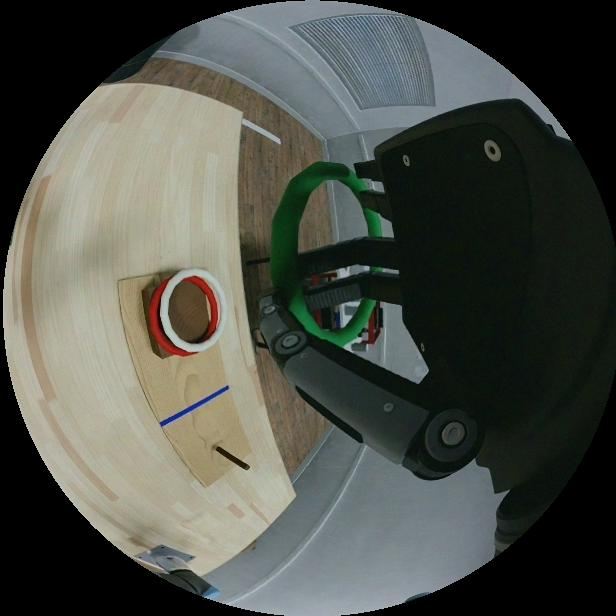

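Call:
{"fn": "execute_actions", "kwargs": {"actions": [[[0.0164,-0.0014,-0.0069,-0.0004,0.0129,0.0060,1,-0.3,0.4,0.4,-1,-1,0.4,-0.9,0,0,0,0,0,0,-1,-1,-1,-1,-1,-1,0,-0.2],[0.0382,-0.0035,-0.0155,-0.0008,0.0299,0.0138,1,-0.3,0.4,0.4,-1,-1,0.4,-0.9,0,0,0,0,0,0,-1,-1,-1,-1,-1,-1,0,-0.2],[0.0651,-0.0061,-0.0260,-0.0014,0.0508,0.0235,1,-0.3,0.4,0.4,-1,-1,0.4,-0.9,0,0,0,0,0,0,-1,-1,-1,-1,-1,-1,0,-0.2],[0.0971,-0.0092,-0.0387,-0.0021,0.0759,0.0352,1,-0.3,0.4,0.4,-1,-1,0.4,-0.9,0,0,0,0,0,0,-1,-1,-1,-1,-1,-1,0,-0.2],[0.1342,-0.0125,-0.0540,-0.0029,0.1049,0.0486,1,-0.3,0.4,0.4,-1,-1,0.4,-0.9,0,0,0,0,0,0,-1,-1,-1,-1,-1,-1,0,-0.2],[0.1761,-0.0161,-0.0715,-0.0038,0.1380,0.0639,1,-0.3,0.4,0.4,-1,-1,0.4,-0.9,0,0,0,0,0,0,-1,-1,-1,-1,-1,-1,0,-0.2],[0.2230,-0.0200,-0.0920,-0.0048,0.1751,0.0811,1,-0.3,0.4,0.4,-1,-1,0.4,-0.9,0,0,0,0,0,0,-1,-1,-1,-1,-1,-1,0,-0.2],[0.2673,-0.0235,-0.1117,-0.0058,0.2103,0.0974,1,-1,-1,-1,-1,-1,0.4,1,0,0,0,0,0,0,-1,-1,-1,-1,-1,-1,0,-0.2],[0.3048,-0.0261,-0.1295,-0.0066,0.2406,0.1115,1,-1,-1,-1,-1,-1,0.4,1,0,0,0,0,0,0,-1,-1,-1,-1,-1,-1,0,-0.2],[0.3423,-0.0285,-0.1478,-0.0075,0.2708,0.1255,1,-1,-1,-1,-1,-1,0.4,1,0,0,0,0,0,0,-1,-1,-1,-1,-1,-1,0,-0.2],[0.3796,-0.0308,-0.1661,-0.0083,0.3011,0.1395,1,-1,-1,-1,-1,-1,0.4,1,0,0,0,0,0,0,-1,-1,-1,-1,-1,-1,0,-0.2],[0.4168,-0.0331,-0.1847,-0.0091,0.3313,0.1535,1,-1,-1,-1,-1,-1,0.4,1,0,0,0,0,0,0,-1,-1,-1,-1,-1,-1,0,-0.2],[0.4540,-0.0353,-0.2035,-0.0100,0.3616,0.1675,1,-1,-1,-1,-1,-1,0.4,1,0,0,0,0,0,0,-1,-1,-1,-1,-1,-1,0,-0.2],[0.4659,-0.0360,-0.2095,-0.0102,0.3713,0.1720,1,-1,-1,-1,-1,-1,0.4,1,0,0,0,0,0,0,-1,-1,-1,-1,-1,-1,0,-0.2],[0.4688,-0.0362,-0.2110,-0.0103,0.3737,0.1731,1,-1,-1,-1,-1,-1,0.4,1,0,0,0,0,0,0,-1,-1,-1,-1,-1,-1,0,-0.2]]], "cameras": ["cam_left_wrist"]}}

Scene clock: 1741.73 s.
left_arm: end_effector_position=(+0.5982, +0.4869, +0.4372) hand_measured=(+1.000, -1.000, -1.000, -1.000, -1.000, -1.000) hand_load_n=(+0.0, +0.0, +0.0, +0.0, +0.0, +0.0) hand_stopped_by=(target, target, target, target, target, target) hand_force_limit=0.40 hand_speed=1.00 end_effector_quat_wxyz=(-0.489, +0.756, -0.359, +0.246) | right_arm: end_effector_position=(+0.2575, -0.1082, +0.4771) hand_measured=(-1.000, -1.000, -1.000, -1.000, -1.000, -1.000) hand_load_n=(+0.0, +0.0, +0.0, +0.0, +0.0, +0.0) hand_stopped_by=(target, target, target, target, target, target) hand_force_limit=0.00 hand_speed=-0.20 end_effector_quat_wxyz=(-0.005, +0.417, +0.909, +0.003)
Joint positions: left_arm=[4.126 -1.867 -1.449 -0.259 1.275 0.11] | right_arm=[-1.193 -1.749 1.368 1.963 1.574 -1.904]
Joint torques (N m): left_arm=[-4.72 31.66 22.72 0.48 1.04 1.6] | right_arm=[-2.39 -14.1 -11.22 3.32 2.15 -1.35]
Wrist force (N): left_arm=[-0.5 1.1 1.4] | right_arm=[-0.1 -0.2 -0.3]
Wrist torque (N m): left_arm=[0.09 0.20 0.01] | right_arm=[-0.02 0.05 -0.03]
Wrist force, peak (N): left_arm=[1.2 -2.2 6.1] | right_arm=[-0.5 -0.2 0.1]
Hand target: left_arm +0.6104, +0.4971, +0.4392; -0.478, +0.759, -0.367, +0.247 | right_arm +0.2575, -0.1082, +0.4771; -0.005, +0.417, +0.909, +0.003
Off the commanded pose: left_arm 0.018 m, 2 deg; position clipped | right_arm 0.000 m, 0 deg.
Step readings (end_effector_position of left_arm | right_arm):
0: (+0.3133, +0.4926, +0.3598) | (+0.2575, -0.1082, +0.4771)
1: (+0.3136, +0.4926, +0.3598) | (+0.2575, -0.1082, +0.4771)
2: (+0.3166, +0.4927, +0.3606) | (+0.2575, -0.1082, +0.4771)
4: (+0.3355, +0.4931, +0.3664) | (+0.2575, -0.1082, +0.4771)
8: (+0.4182, +0.4909, +0.3939) | (+0.2575, -0.1082, +0.4771)
15: (+0.5588, +0.4858, +0.4344) | (+0.2575, -0.1082, +0.4771)
Images, in order (width x height): cam_left_wrist 616x616.

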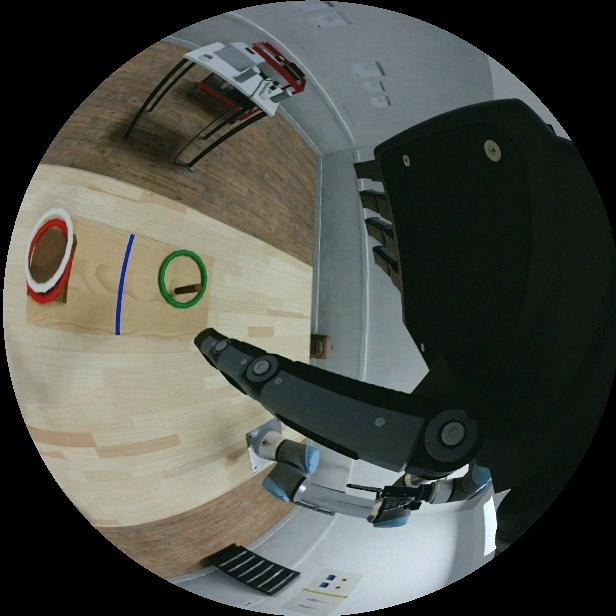

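Call:
{"fn": "zoom_image", "kwargs": {"camera": "cam_left_wrist", "region": [110, 220, 230, 340]}}

Scaled by 4.200 from the camera's 616x616 image, which has a finer 880x880 frame.

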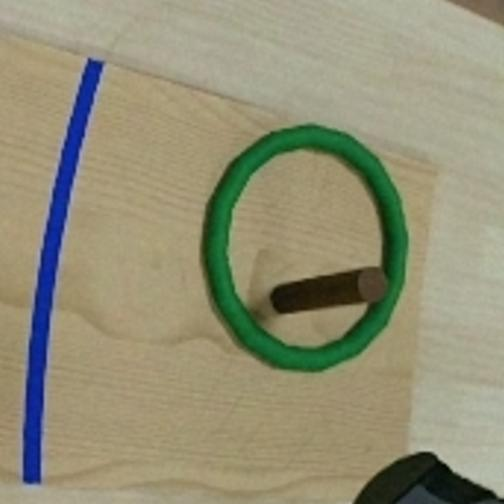

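Call:
{"fn": "move", "kwargs": {"target": [-0.2590,0.4270,-0.1865,0.0071,-0.2566,-0.1189,1,-0.5,-0.15,-0.2,-1,-1,0.4,-0.5,0,0,0,0,0,0,-1,-1,-1,-1,-1,-1,0,-0.2], "speed": 0.35, "cameras": ["cam_left_wrist"]}}

Scene clock: 1805.90 s.
left_arm: end_effector_position=(+0.3525, +0.4894, +0.2502) hand_measured=(+1.000, -0.500, -0.150, -0.200, -1.000, -1.000) hand_load_n=(+0.0, +0.0, +0.0, +0.0, +0.0, +0.0) hand_stopped_by=(target, target, target, target, target, target) hand_force_limit=0.40 hand_speed=-0.50 end_effector_quat_wxyz=(-0.538, +0.843, -0.005, +0.018) | right_arm: end_effector_position=(+0.2575, -0.1082, +0.4771) hand_measured=(-1.000, -1.000, -1.000, -1.000, -1.000, -1.000) hand_load_n=(+0.0, +0.0, +0.0, +0.0, +0.0, +0.0) hand_stopped_by=(target, target, target, target, target, target) hand_force_limit=0.00 hand_speed=-0.20 end_effector_quat_wxyz=(-0.005, +0.417, +0.909, +0.003)
Joint positions: left_arm=[4.207 -1.726 -2.146 0.251 1.991 -0.235] | right_arm=[-1.193 -1.749 1.368 1.963 1.574 -1.904]
Joint torques (N m): left_arm=[-7.01 38.76 14.57 1.18 1.61 0.87] | right_arm=[-2.18 -13.9 -11.38 3.32 2.3 -1.22]
Wrist force (N): left_arm=[-0.9 0.8 1.7] | right_arm=[-0.2 -0.3 0.0]
Wrist torque (N m): left_arm=[0.04 0.28 0.00] | right_arm=[-0.04 0.04 -0.04]
Wrist force, peak (N): left_arm=[-1.7 1.9 1.7] | right_arm=[-0.5 -0.2 0.3]
Hand target: left_arm +0.3524, +0.4893, +0.2502; -0.538, +0.843, -0.005, +0.018 | right_arm +0.2575, -0.1082, +0.4771; -0.005, +0.417, +0.909, +0.003
Off the commanded pose: left_arm 0.000 m, 0 deg | right_arm 0.000 m, 0 deg.
move: done
Images, in order (width x height): cam_left_wrist 616x616.

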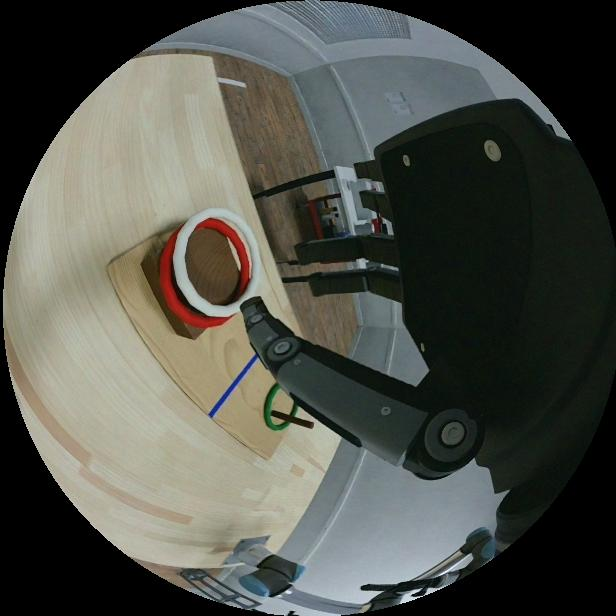

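Call:
{"fn": "zoom_image", "kwargs": {"camera": "cam_left_wrist", "region": [100, 190, 280, 370]}}

Scaled by 2.800 from the camera's 616x616 image, which has a finer 880x880 frame.

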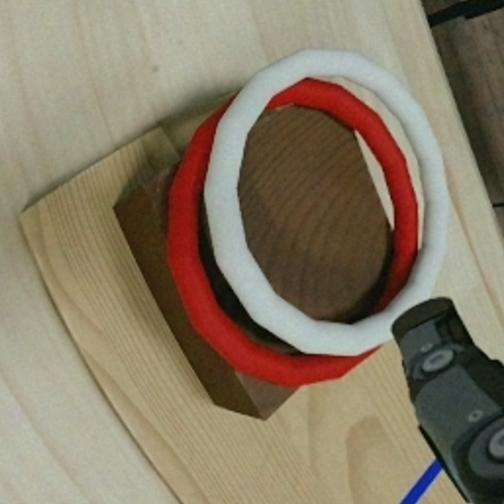

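Call:
{"fn": "move", "kwargs": {"target": [-0.0247,0.1617,0.0861,0,0,0,1,-0.5,-0.15,-0.2,-1,-1,0.4,-0.5,0,0,0,0,0,0,-1,-1,-1,-1,-1,-1,0,-0.2], "speed": 0.2, "cameras": ["cam_left_wrist"]}}

Call:
{"fn": "zoom_image", "kwargs": {"camera": "cam_left_wrist", "region": [140, 140, 400, 400]}}

Scene clock: 1935.40 s.
left_arm: end_effector_position=(+0.3404, +0.4957, +0.1401) hand_measured=(+1.000, -0.500, -0.150, -0.200, -1.000, -1.000) hand_load_n=(+0.0, +0.0, +0.0, +0.0, +0.0, +0.0) hand_stopped_by=(target, target, target, target, target, target) hand_force_limit=0.40 hand_speed=-0.50 end_effector_quat_wxyz=(-0.538, +0.843, -0.005, +0.018) | right_arm: end_effector_position=(+0.2575, -0.1082, +0.4771) hand_measured=(-1.000, -1.000, -1.000, -1.000, -1.000, -1.000) hand_load_n=(+0.0, +0.0, +0.0, +0.0, +0.0, +0.0) hand_stopped_by=(target, target, target, target, target, target) hand_force_limit=0.00 hand_speed=-0.20 end_effector_quat_wxyz=(-0.005, +0.417, +0.909, +0.003)
Joint positions: left_arm=[4.241 -1.969 -2.24 0.596 1.961 -0.218] | right_arm=[-1.193 -1.749 1.368 1.963 1.574 -1.904]
Joint torques (N m): left_arm=[-6.89 24.18 17.68 4.03 1.52 -1.59] | right_arm=[-2.68 -13.67 -11.06 3.24 2.21 -1.23]
Wrist force (N): left_arm=[-0.5 0.4 1.4] | right_arm=[-0.2 0.0 0.1]
Wrist torque (N m): left_arm=[0.00 0.21 0.02] | right_arm=[0.00 0.05 -0.03]
Wrist force, peak (N): left_arm=[-1.0 2.6 2.1] | right_arm=[-0.4 -0.4 0.1]
Hand target: left_arm +0.3405, +0.4957, +0.1401; -0.538, +0.843, -0.005, +0.018 | right_arm +0.2575, -0.1082, +0.4771; -0.005, +0.417, +0.909, +0.003
Off the commanded pose: left_arm 0.000 m, 0 deg | right_arm 0.000 m, 0 deg.
move: done
Images, in order (width x height): cam_left_wrist 616x616.

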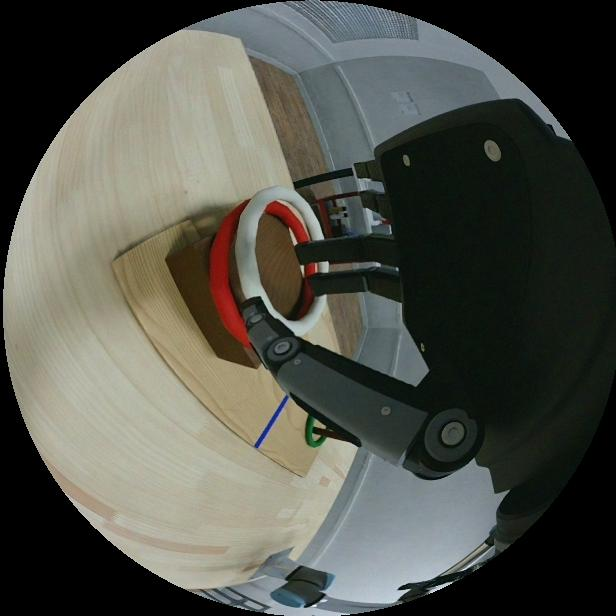

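Scaled by 1.938 from the camera's 616x616 image, which has a finer 880x880 frame.

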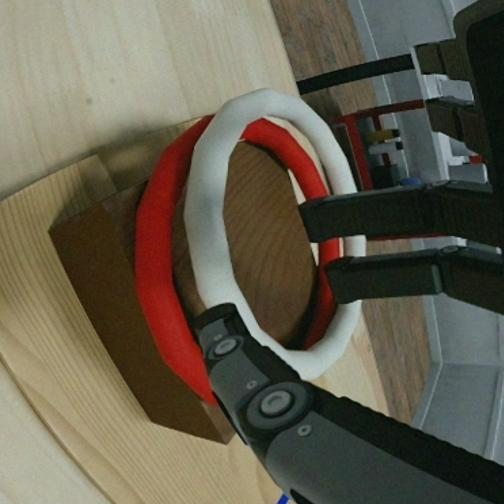

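Call:
{"fn": "execute_actions", "kwargs": {"actions": [], "cameras": ["cam_left_wrist"]}}

Call:
{"fn": "zoom_image", "kwargs": {"camera": "cam_left_wrist", "region": [140, 140, 400, 400]}}

Scene clock: 1972.37 s.
left_arm: end_effector_position=(+0.3405, +0.4957, +0.1401) hand_measured=(+1.000, -0.500, -0.150, -0.200, -1.000, -1.000) hand_load_n=(+0.0, +0.0, +0.0, +0.0, +0.0, +0.0) hand_stopped_by=(target, target, target, target, target, target) hand_force_limit=0.40 hand_speed=-0.50 end_effector_quat_wxyz=(-0.538, +0.843, -0.005, +0.018) | right_arm: end_effector_position=(+0.2575, -0.1082, +0.4771) hand_measured=(-1.000, -1.000, -1.000, -1.000, -1.000, -1.000) hand_load_n=(+0.0, +0.0, +0.0, +0.0, +0.0, +0.0) hand_stopped_by=(target, target, target, target, target, target) hand_force_limit=0.00 hand_speed=-0.20 end_effector_quat_wxyz=(-0.005, +0.417, +0.909, +0.003)
Joint positions: left_arm=[4.241 -1.97 -2.24 0.596 1.961 -0.218] | right_arm=[-1.193 -1.749 1.368 1.963 1.574 -1.904]
Joint velocities: within noise
Joint torques (N m): left_arm=[-5.73 23.7 19.24 4.72 0.58 -1.71] | right_arm=[-2.11 -13.49 -11.8 3.34 2.17 -1.27]
Wrist force (N): left_arm=[-0.8 0.8 1.4] | right_arm=[0.1 -0.2 0.1]
Wrist torque (N m): left_arm=[0.06 0.26 0.00] | right_arm=[-0.03 0.01 -0.02]
Wrist force, peak (N): left_arm=[-0.7 0.9 1.8] | right_arm=[-0.3 -0.5 0.2]
Hand target: left_arm +0.3405, +0.4957, +0.1401; -0.538, +0.843, -0.005, +0.018 | right_arm +0.2575, -0.1082, +0.4771; -0.005, +0.417, +0.909, +0.003
Off the commanded pose: left_arm 0.000 m, 0 deg | right_arm 0.000 m, 0 deg.
Images, in order (width x height): cam_left_wrist 616x616.

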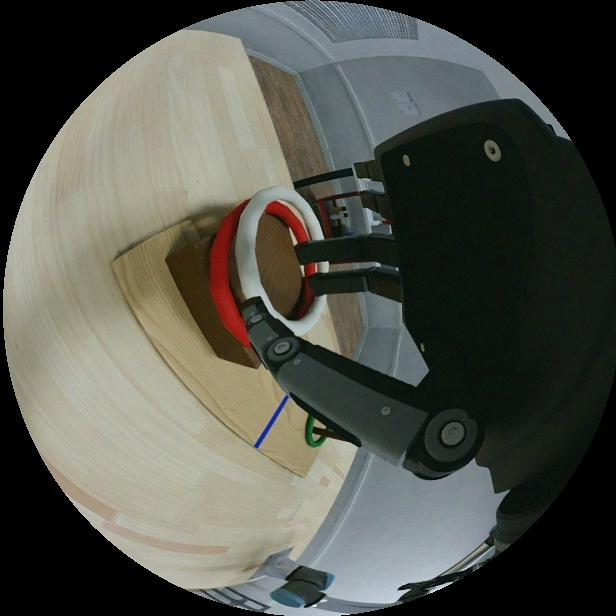

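Scaled by 1.938 from the camera's 616x616 image, which has a finer 880x880 frame.

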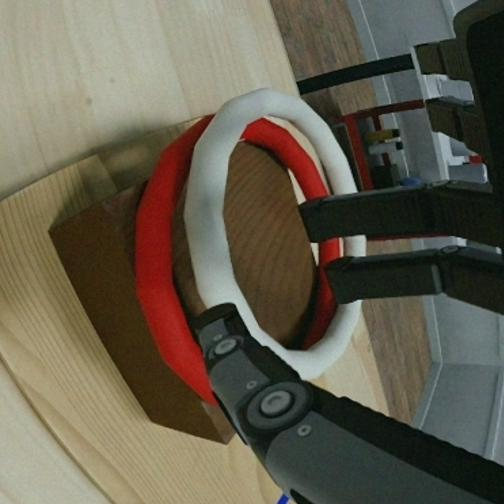

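Call:
{"fn": "move", "kwargs": {"target": [-0.0067, 0.0332, -0.0085, 0,0,0, 1,-0.5,-0.15,-0.2,-1,-1,0.4,-0.5, 0,0,0,0,0,0,-1,-1,-1,-1,-1,-1,0,-0.2], "speed": 0.06, "cameras": ["cam_left_wrist"]}}

Call:
{"fn": "zoom_image", "kwargs": {"camera": "cam_left_wrist", "region": [140, 140, 400, 400]}}

Scene clock: 2015.83 s.
left_arm: end_effector_position=(+0.3365, +0.4828, +0.1240) hand_measured=(+1.000, -0.500, -0.150, -0.200, -1.000, -1.000) hand_load_n=(+0.0, +0.0, +0.0, +0.0, +0.0, +0.0) hand_stopped_by=(target, target, target, target, target, target) hand_force_limit=0.40 hand_speed=-0.50 end_effector_quat_wxyz=(-0.538, +0.843, -0.005, +0.018) | right_arm: end_effector_position=(+0.2575, -0.1082, +0.4771) hand_measured=(-1.000, -1.000, -1.000, -1.000, -1.000, -1.000) hand_load_n=(+0.5, +0.0, -0.5, +0.0, +0.0, -0.5) hand_stopped_by=(target, target, target, target, target, target) hand_force_limit=0.00 hand_speed=-0.20 end_effector_quat_wxyz=(-0.005, +0.417, +0.909, +0.003)
Joint positions: left_arm=[4.235 -1.996 -2.279 0.66 1.966 -0.221] | right_arm=[-1.193 -1.749 1.368 1.963 1.574 -1.904]
Joint torques (N m): left_arm=[2.71 44.03 18.42 0.47 -0.58 -0.72] | right_arm=[-2.18 -13.82 -11.56 3.29 2.24 -1.28]
Wrist force (N): left_arm=[-0.7 1.0 1.5] | right_arm=[0.0 -0.1 0.3]
Wrist torque (N m): left_arm=[0.08 0.24 0.18] | right_arm=[-0.03 0.02 -0.02]
Wrist force, peak (N): left_arm=[-0.8 1.5 1.5] | right_arm=[-0.5 -0.3 -0.1]
Hand target: left_arm +0.3365, +0.4828, +0.1241; -0.538, +0.843, -0.005, +0.018 | right_arm +0.2575, -0.1082, +0.4771; -0.005, +0.417, +0.909, +0.003
Off the commanded pose: left_arm 0.000 m, 0 deg | right_arm 0.000 m, 0 deg.
move: done
Images, in order (width x height): cam_left_wrist 616x616.

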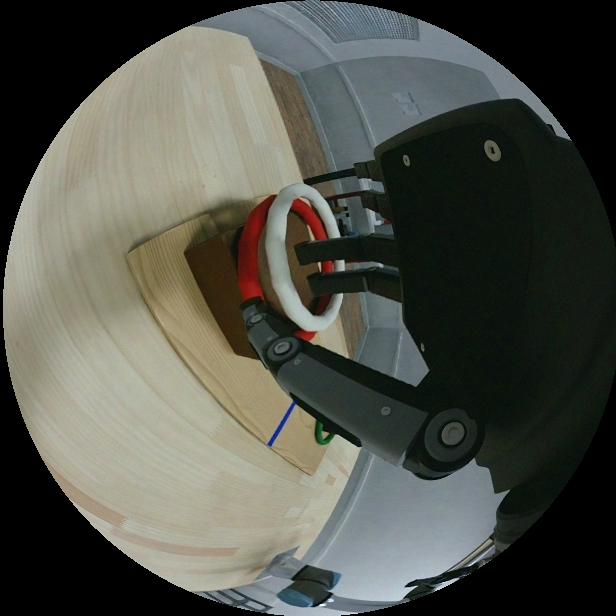

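Scaled by 1.938 from the camera's 616x616 image, which has a finer 880x880 frame.

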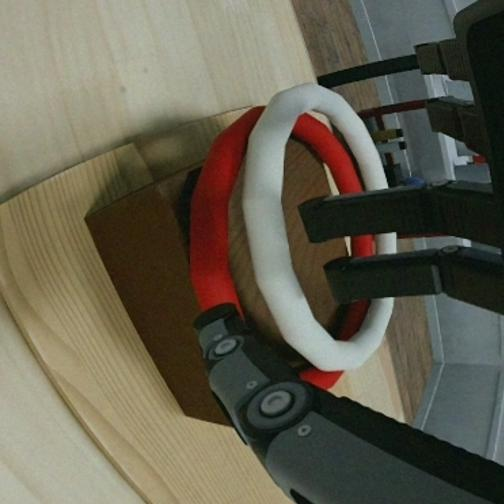

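Call:
{"fn": "move", "kwargs": {"target": [[-0.0003, 0.0091, 0.0042, 0,0,0, 1,-0.5,-0.15,-0.2,-1,-1,0.4,-0.5, 0,0,0,0,0,0,-1,-1,-1,-1,-1,-1,0,-0.2],[-0.0003, 0.0091, 0.0042, 0,0,0, 1,-0.3,-0.15,-0.2,-1,-1,0.4,-0.8, 0,0,0,0,0,0,-1,-1,-1,-1,-1,-1,0,-0.2],[-0.0003, 0.0091, 0.0042, 0,0,0, 1,-0.3,0.4,0.4,-1,-1,0.4,-0.9, 0,0,0,0,0,0,-1,-1,-1,-1,-1,-1,0,-0.2]], "speed": 0.05, "cameras": ["cam_left_wrist"]}}

Call:
{"fn": "zoom_image", "kwargs": {"camera": "cam_left_wrist", "region": [140, 140, 400, 400]}}

Scene clock: 2039.47 s.
left_arm: end_effector_position=(+0.3364, +0.4828, +0.1181) hand_measured=(+1.000, -0.300, +0.378, +0.300, -1.000, -1.000) hand_load_n=(-0.5, +2.0, +6.5, +7.5, +0.0, +0.0) hand_stopped_by=(target, target, force, force, target, target) hand_force_limit=0.40 hand_speed=-0.90 end_effector_quat_wxyz=(-0.538, +0.843, -0.005, +0.018) | right_arm: end_effector_position=(+0.2575, -0.1082, +0.4771) hand_measured=(-1.000, -1.000, -1.000, -1.000, -1.000, -1.000) hand_load_n=(+0.5, +0.0, +0.0, +0.0, +0.0, +0.0) hand_stopped_by=(target, target, target, target, target, target) hand_force_limit=0.00 hand_speed=-0.20 end_effector_quat_wxyz=(-0.005, +0.417, +0.909, +0.003)
Joint positions: left_arm=[4.235 -2.013 -2.281 0.679 1.966 -0.221] | right_arm=[-1.193 -1.749 1.368 1.963 1.574 -1.904]
Joint torques (N m): left_arm=[4.97 43.79 17.08 0.38 -0.87 1.59] | right_arm=[-1.99 -13.83 -11.3 3.25 2.23 -1.2]
Wrist force (N): left_arm=[-0.7 0.9 1.4] | right_arm=[-0.1 -0.2 0.1]
Wrist torque (N m): left_arm=[0.09 0.25 0.17] | right_arm=[-0.04 0.04 -0.03]
Wrist force, peak (N): left_arm=[-0.7 1.1 1.7] | right_arm=[-0.5 -0.2 0.1]
Hand target: left_arm +0.3364, +0.4828, +0.1181; -0.538, +0.843, -0.005, +0.018 | right_arm +0.2575, -0.1082, +0.4771; -0.005, +0.417, +0.909, +0.003
Off the commanded pose: left_arm 0.000 m, 0 deg | right_arm 0.000 m, 0 deg.
move: done
Images, in order (width x height): cam_left_wrist 616x616.

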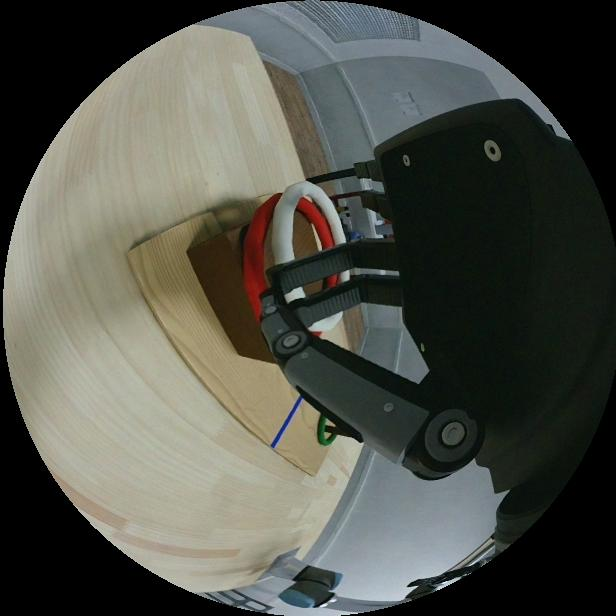

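Scaled by 1.938 from the camera's 616x616 image, which has a finer 880x880 frame.

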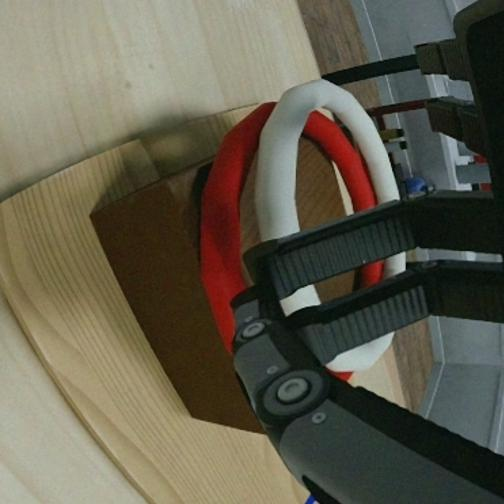

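Call:
{"fn": "move", "kwargs": {"target": [[0,0,0,0,0,0, 1,-0.5,-0.15,-0.2,-1,-1,0.4,-0.6, 0,0,0,0,0,0,-1,-1,-1,-1,-1,-1,0,-0.2],[-0.0002, 0.0076, 0.0035, 0,0,0, 1,-0.5,-0.15,-0.2,-1,-1,0.4,-0.6, 0,0,0,0,0,0,-1,-1,-1,-1,-1,-1,0,-0.2]], "speed": 0.05, "cameras": ["cam_left_wrist"]}}

Call:
{"fn": "zoom_image", "kwargs": {"camera": "cam_left_wrist", "region": [140, 140, 400, 400]}}

Scene clock: 2058.40 s.
left_arm: end_effector_position=(+0.3364, +0.4828, +0.1130) hand_measured=(+1.000, -0.500, -0.150, -0.200, -1.000, -1.000) hand_load_n=(+0.0, +0.0, +0.0, +0.0, +0.0, +0.0) hand_stopped_by=(target, target, target, target, target, target) hand_force_limit=0.40 hand_speed=-0.60 end_effector_quat_wxyz=(-0.538, +0.843, -0.005, +0.018) | right_arm: end_effector_position=(+0.2575, -0.1082, +0.4771) hand_measured=(-1.000, -1.000, -1.000, -1.000, -1.000, -1.000) hand_load_n=(+0.0, +0.0, +0.0, +0.0, +0.0, +0.0) hand_stopped_by=(target, target, target, target, target, target) hand_force_limit=0.00 hand_speed=-0.20 end_effector_quat_wxyz=(-0.005, +0.417, +0.909, +0.003)
Joint positions: left_arm=[4.235 -2.027 -2.282 0.694 1.966 -0.221] | right_arm=[-1.193 -1.749 1.368 1.963 1.574 -1.904]
Joint torques (N m): left_arm=[1.06 40.34 3.07 1.71 0.98 -1.47] | right_arm=[-1.82 -13.51 -11.76 3.26 2.21 -1.14]
Wrist force (N): left_arm=[-0.6 0.4 1.1] | right_arm=[-0.2 -0.2 0.2]
Wrist torque (N m): left_arm=[0.07 0.25 0.19] | right_arm=[-0.04 0.04 -0.04]
Wrist force, peak (N): left_arm=[-0.8 1.0 1.6] | right_arm=[-0.1 -0.4 0.4]
Hand target: left_arm +0.3364, +0.4828, +0.1130; -0.538, +0.843, -0.005, +0.018 | right_arm +0.2575, -0.1082, +0.4771; -0.005, +0.417, +0.909, +0.003
Off the commanded pose: left_arm 0.000 m, 0 deg | right_arm 0.000 m, 0 deg.
move: done
Images, in order (width x height): cam_left_wrist 616x616.

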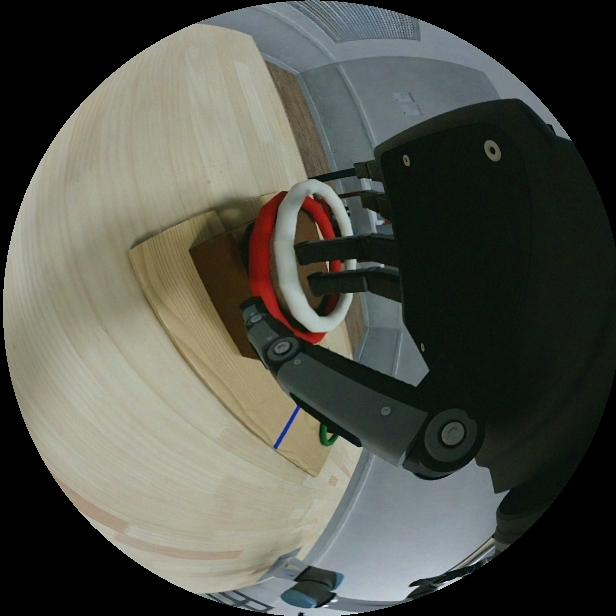

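Scaled by 1.938 from the camera's 616x616 image, which has a finer 880x880 frame.

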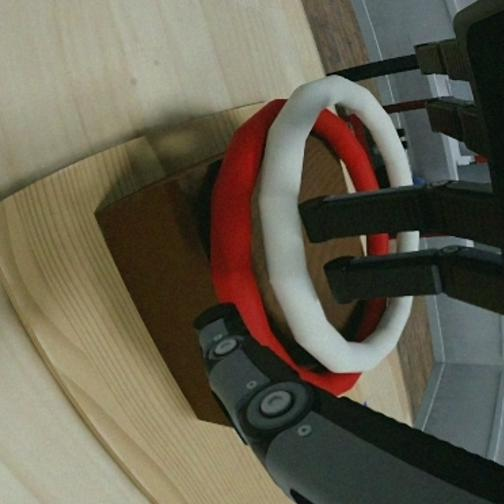

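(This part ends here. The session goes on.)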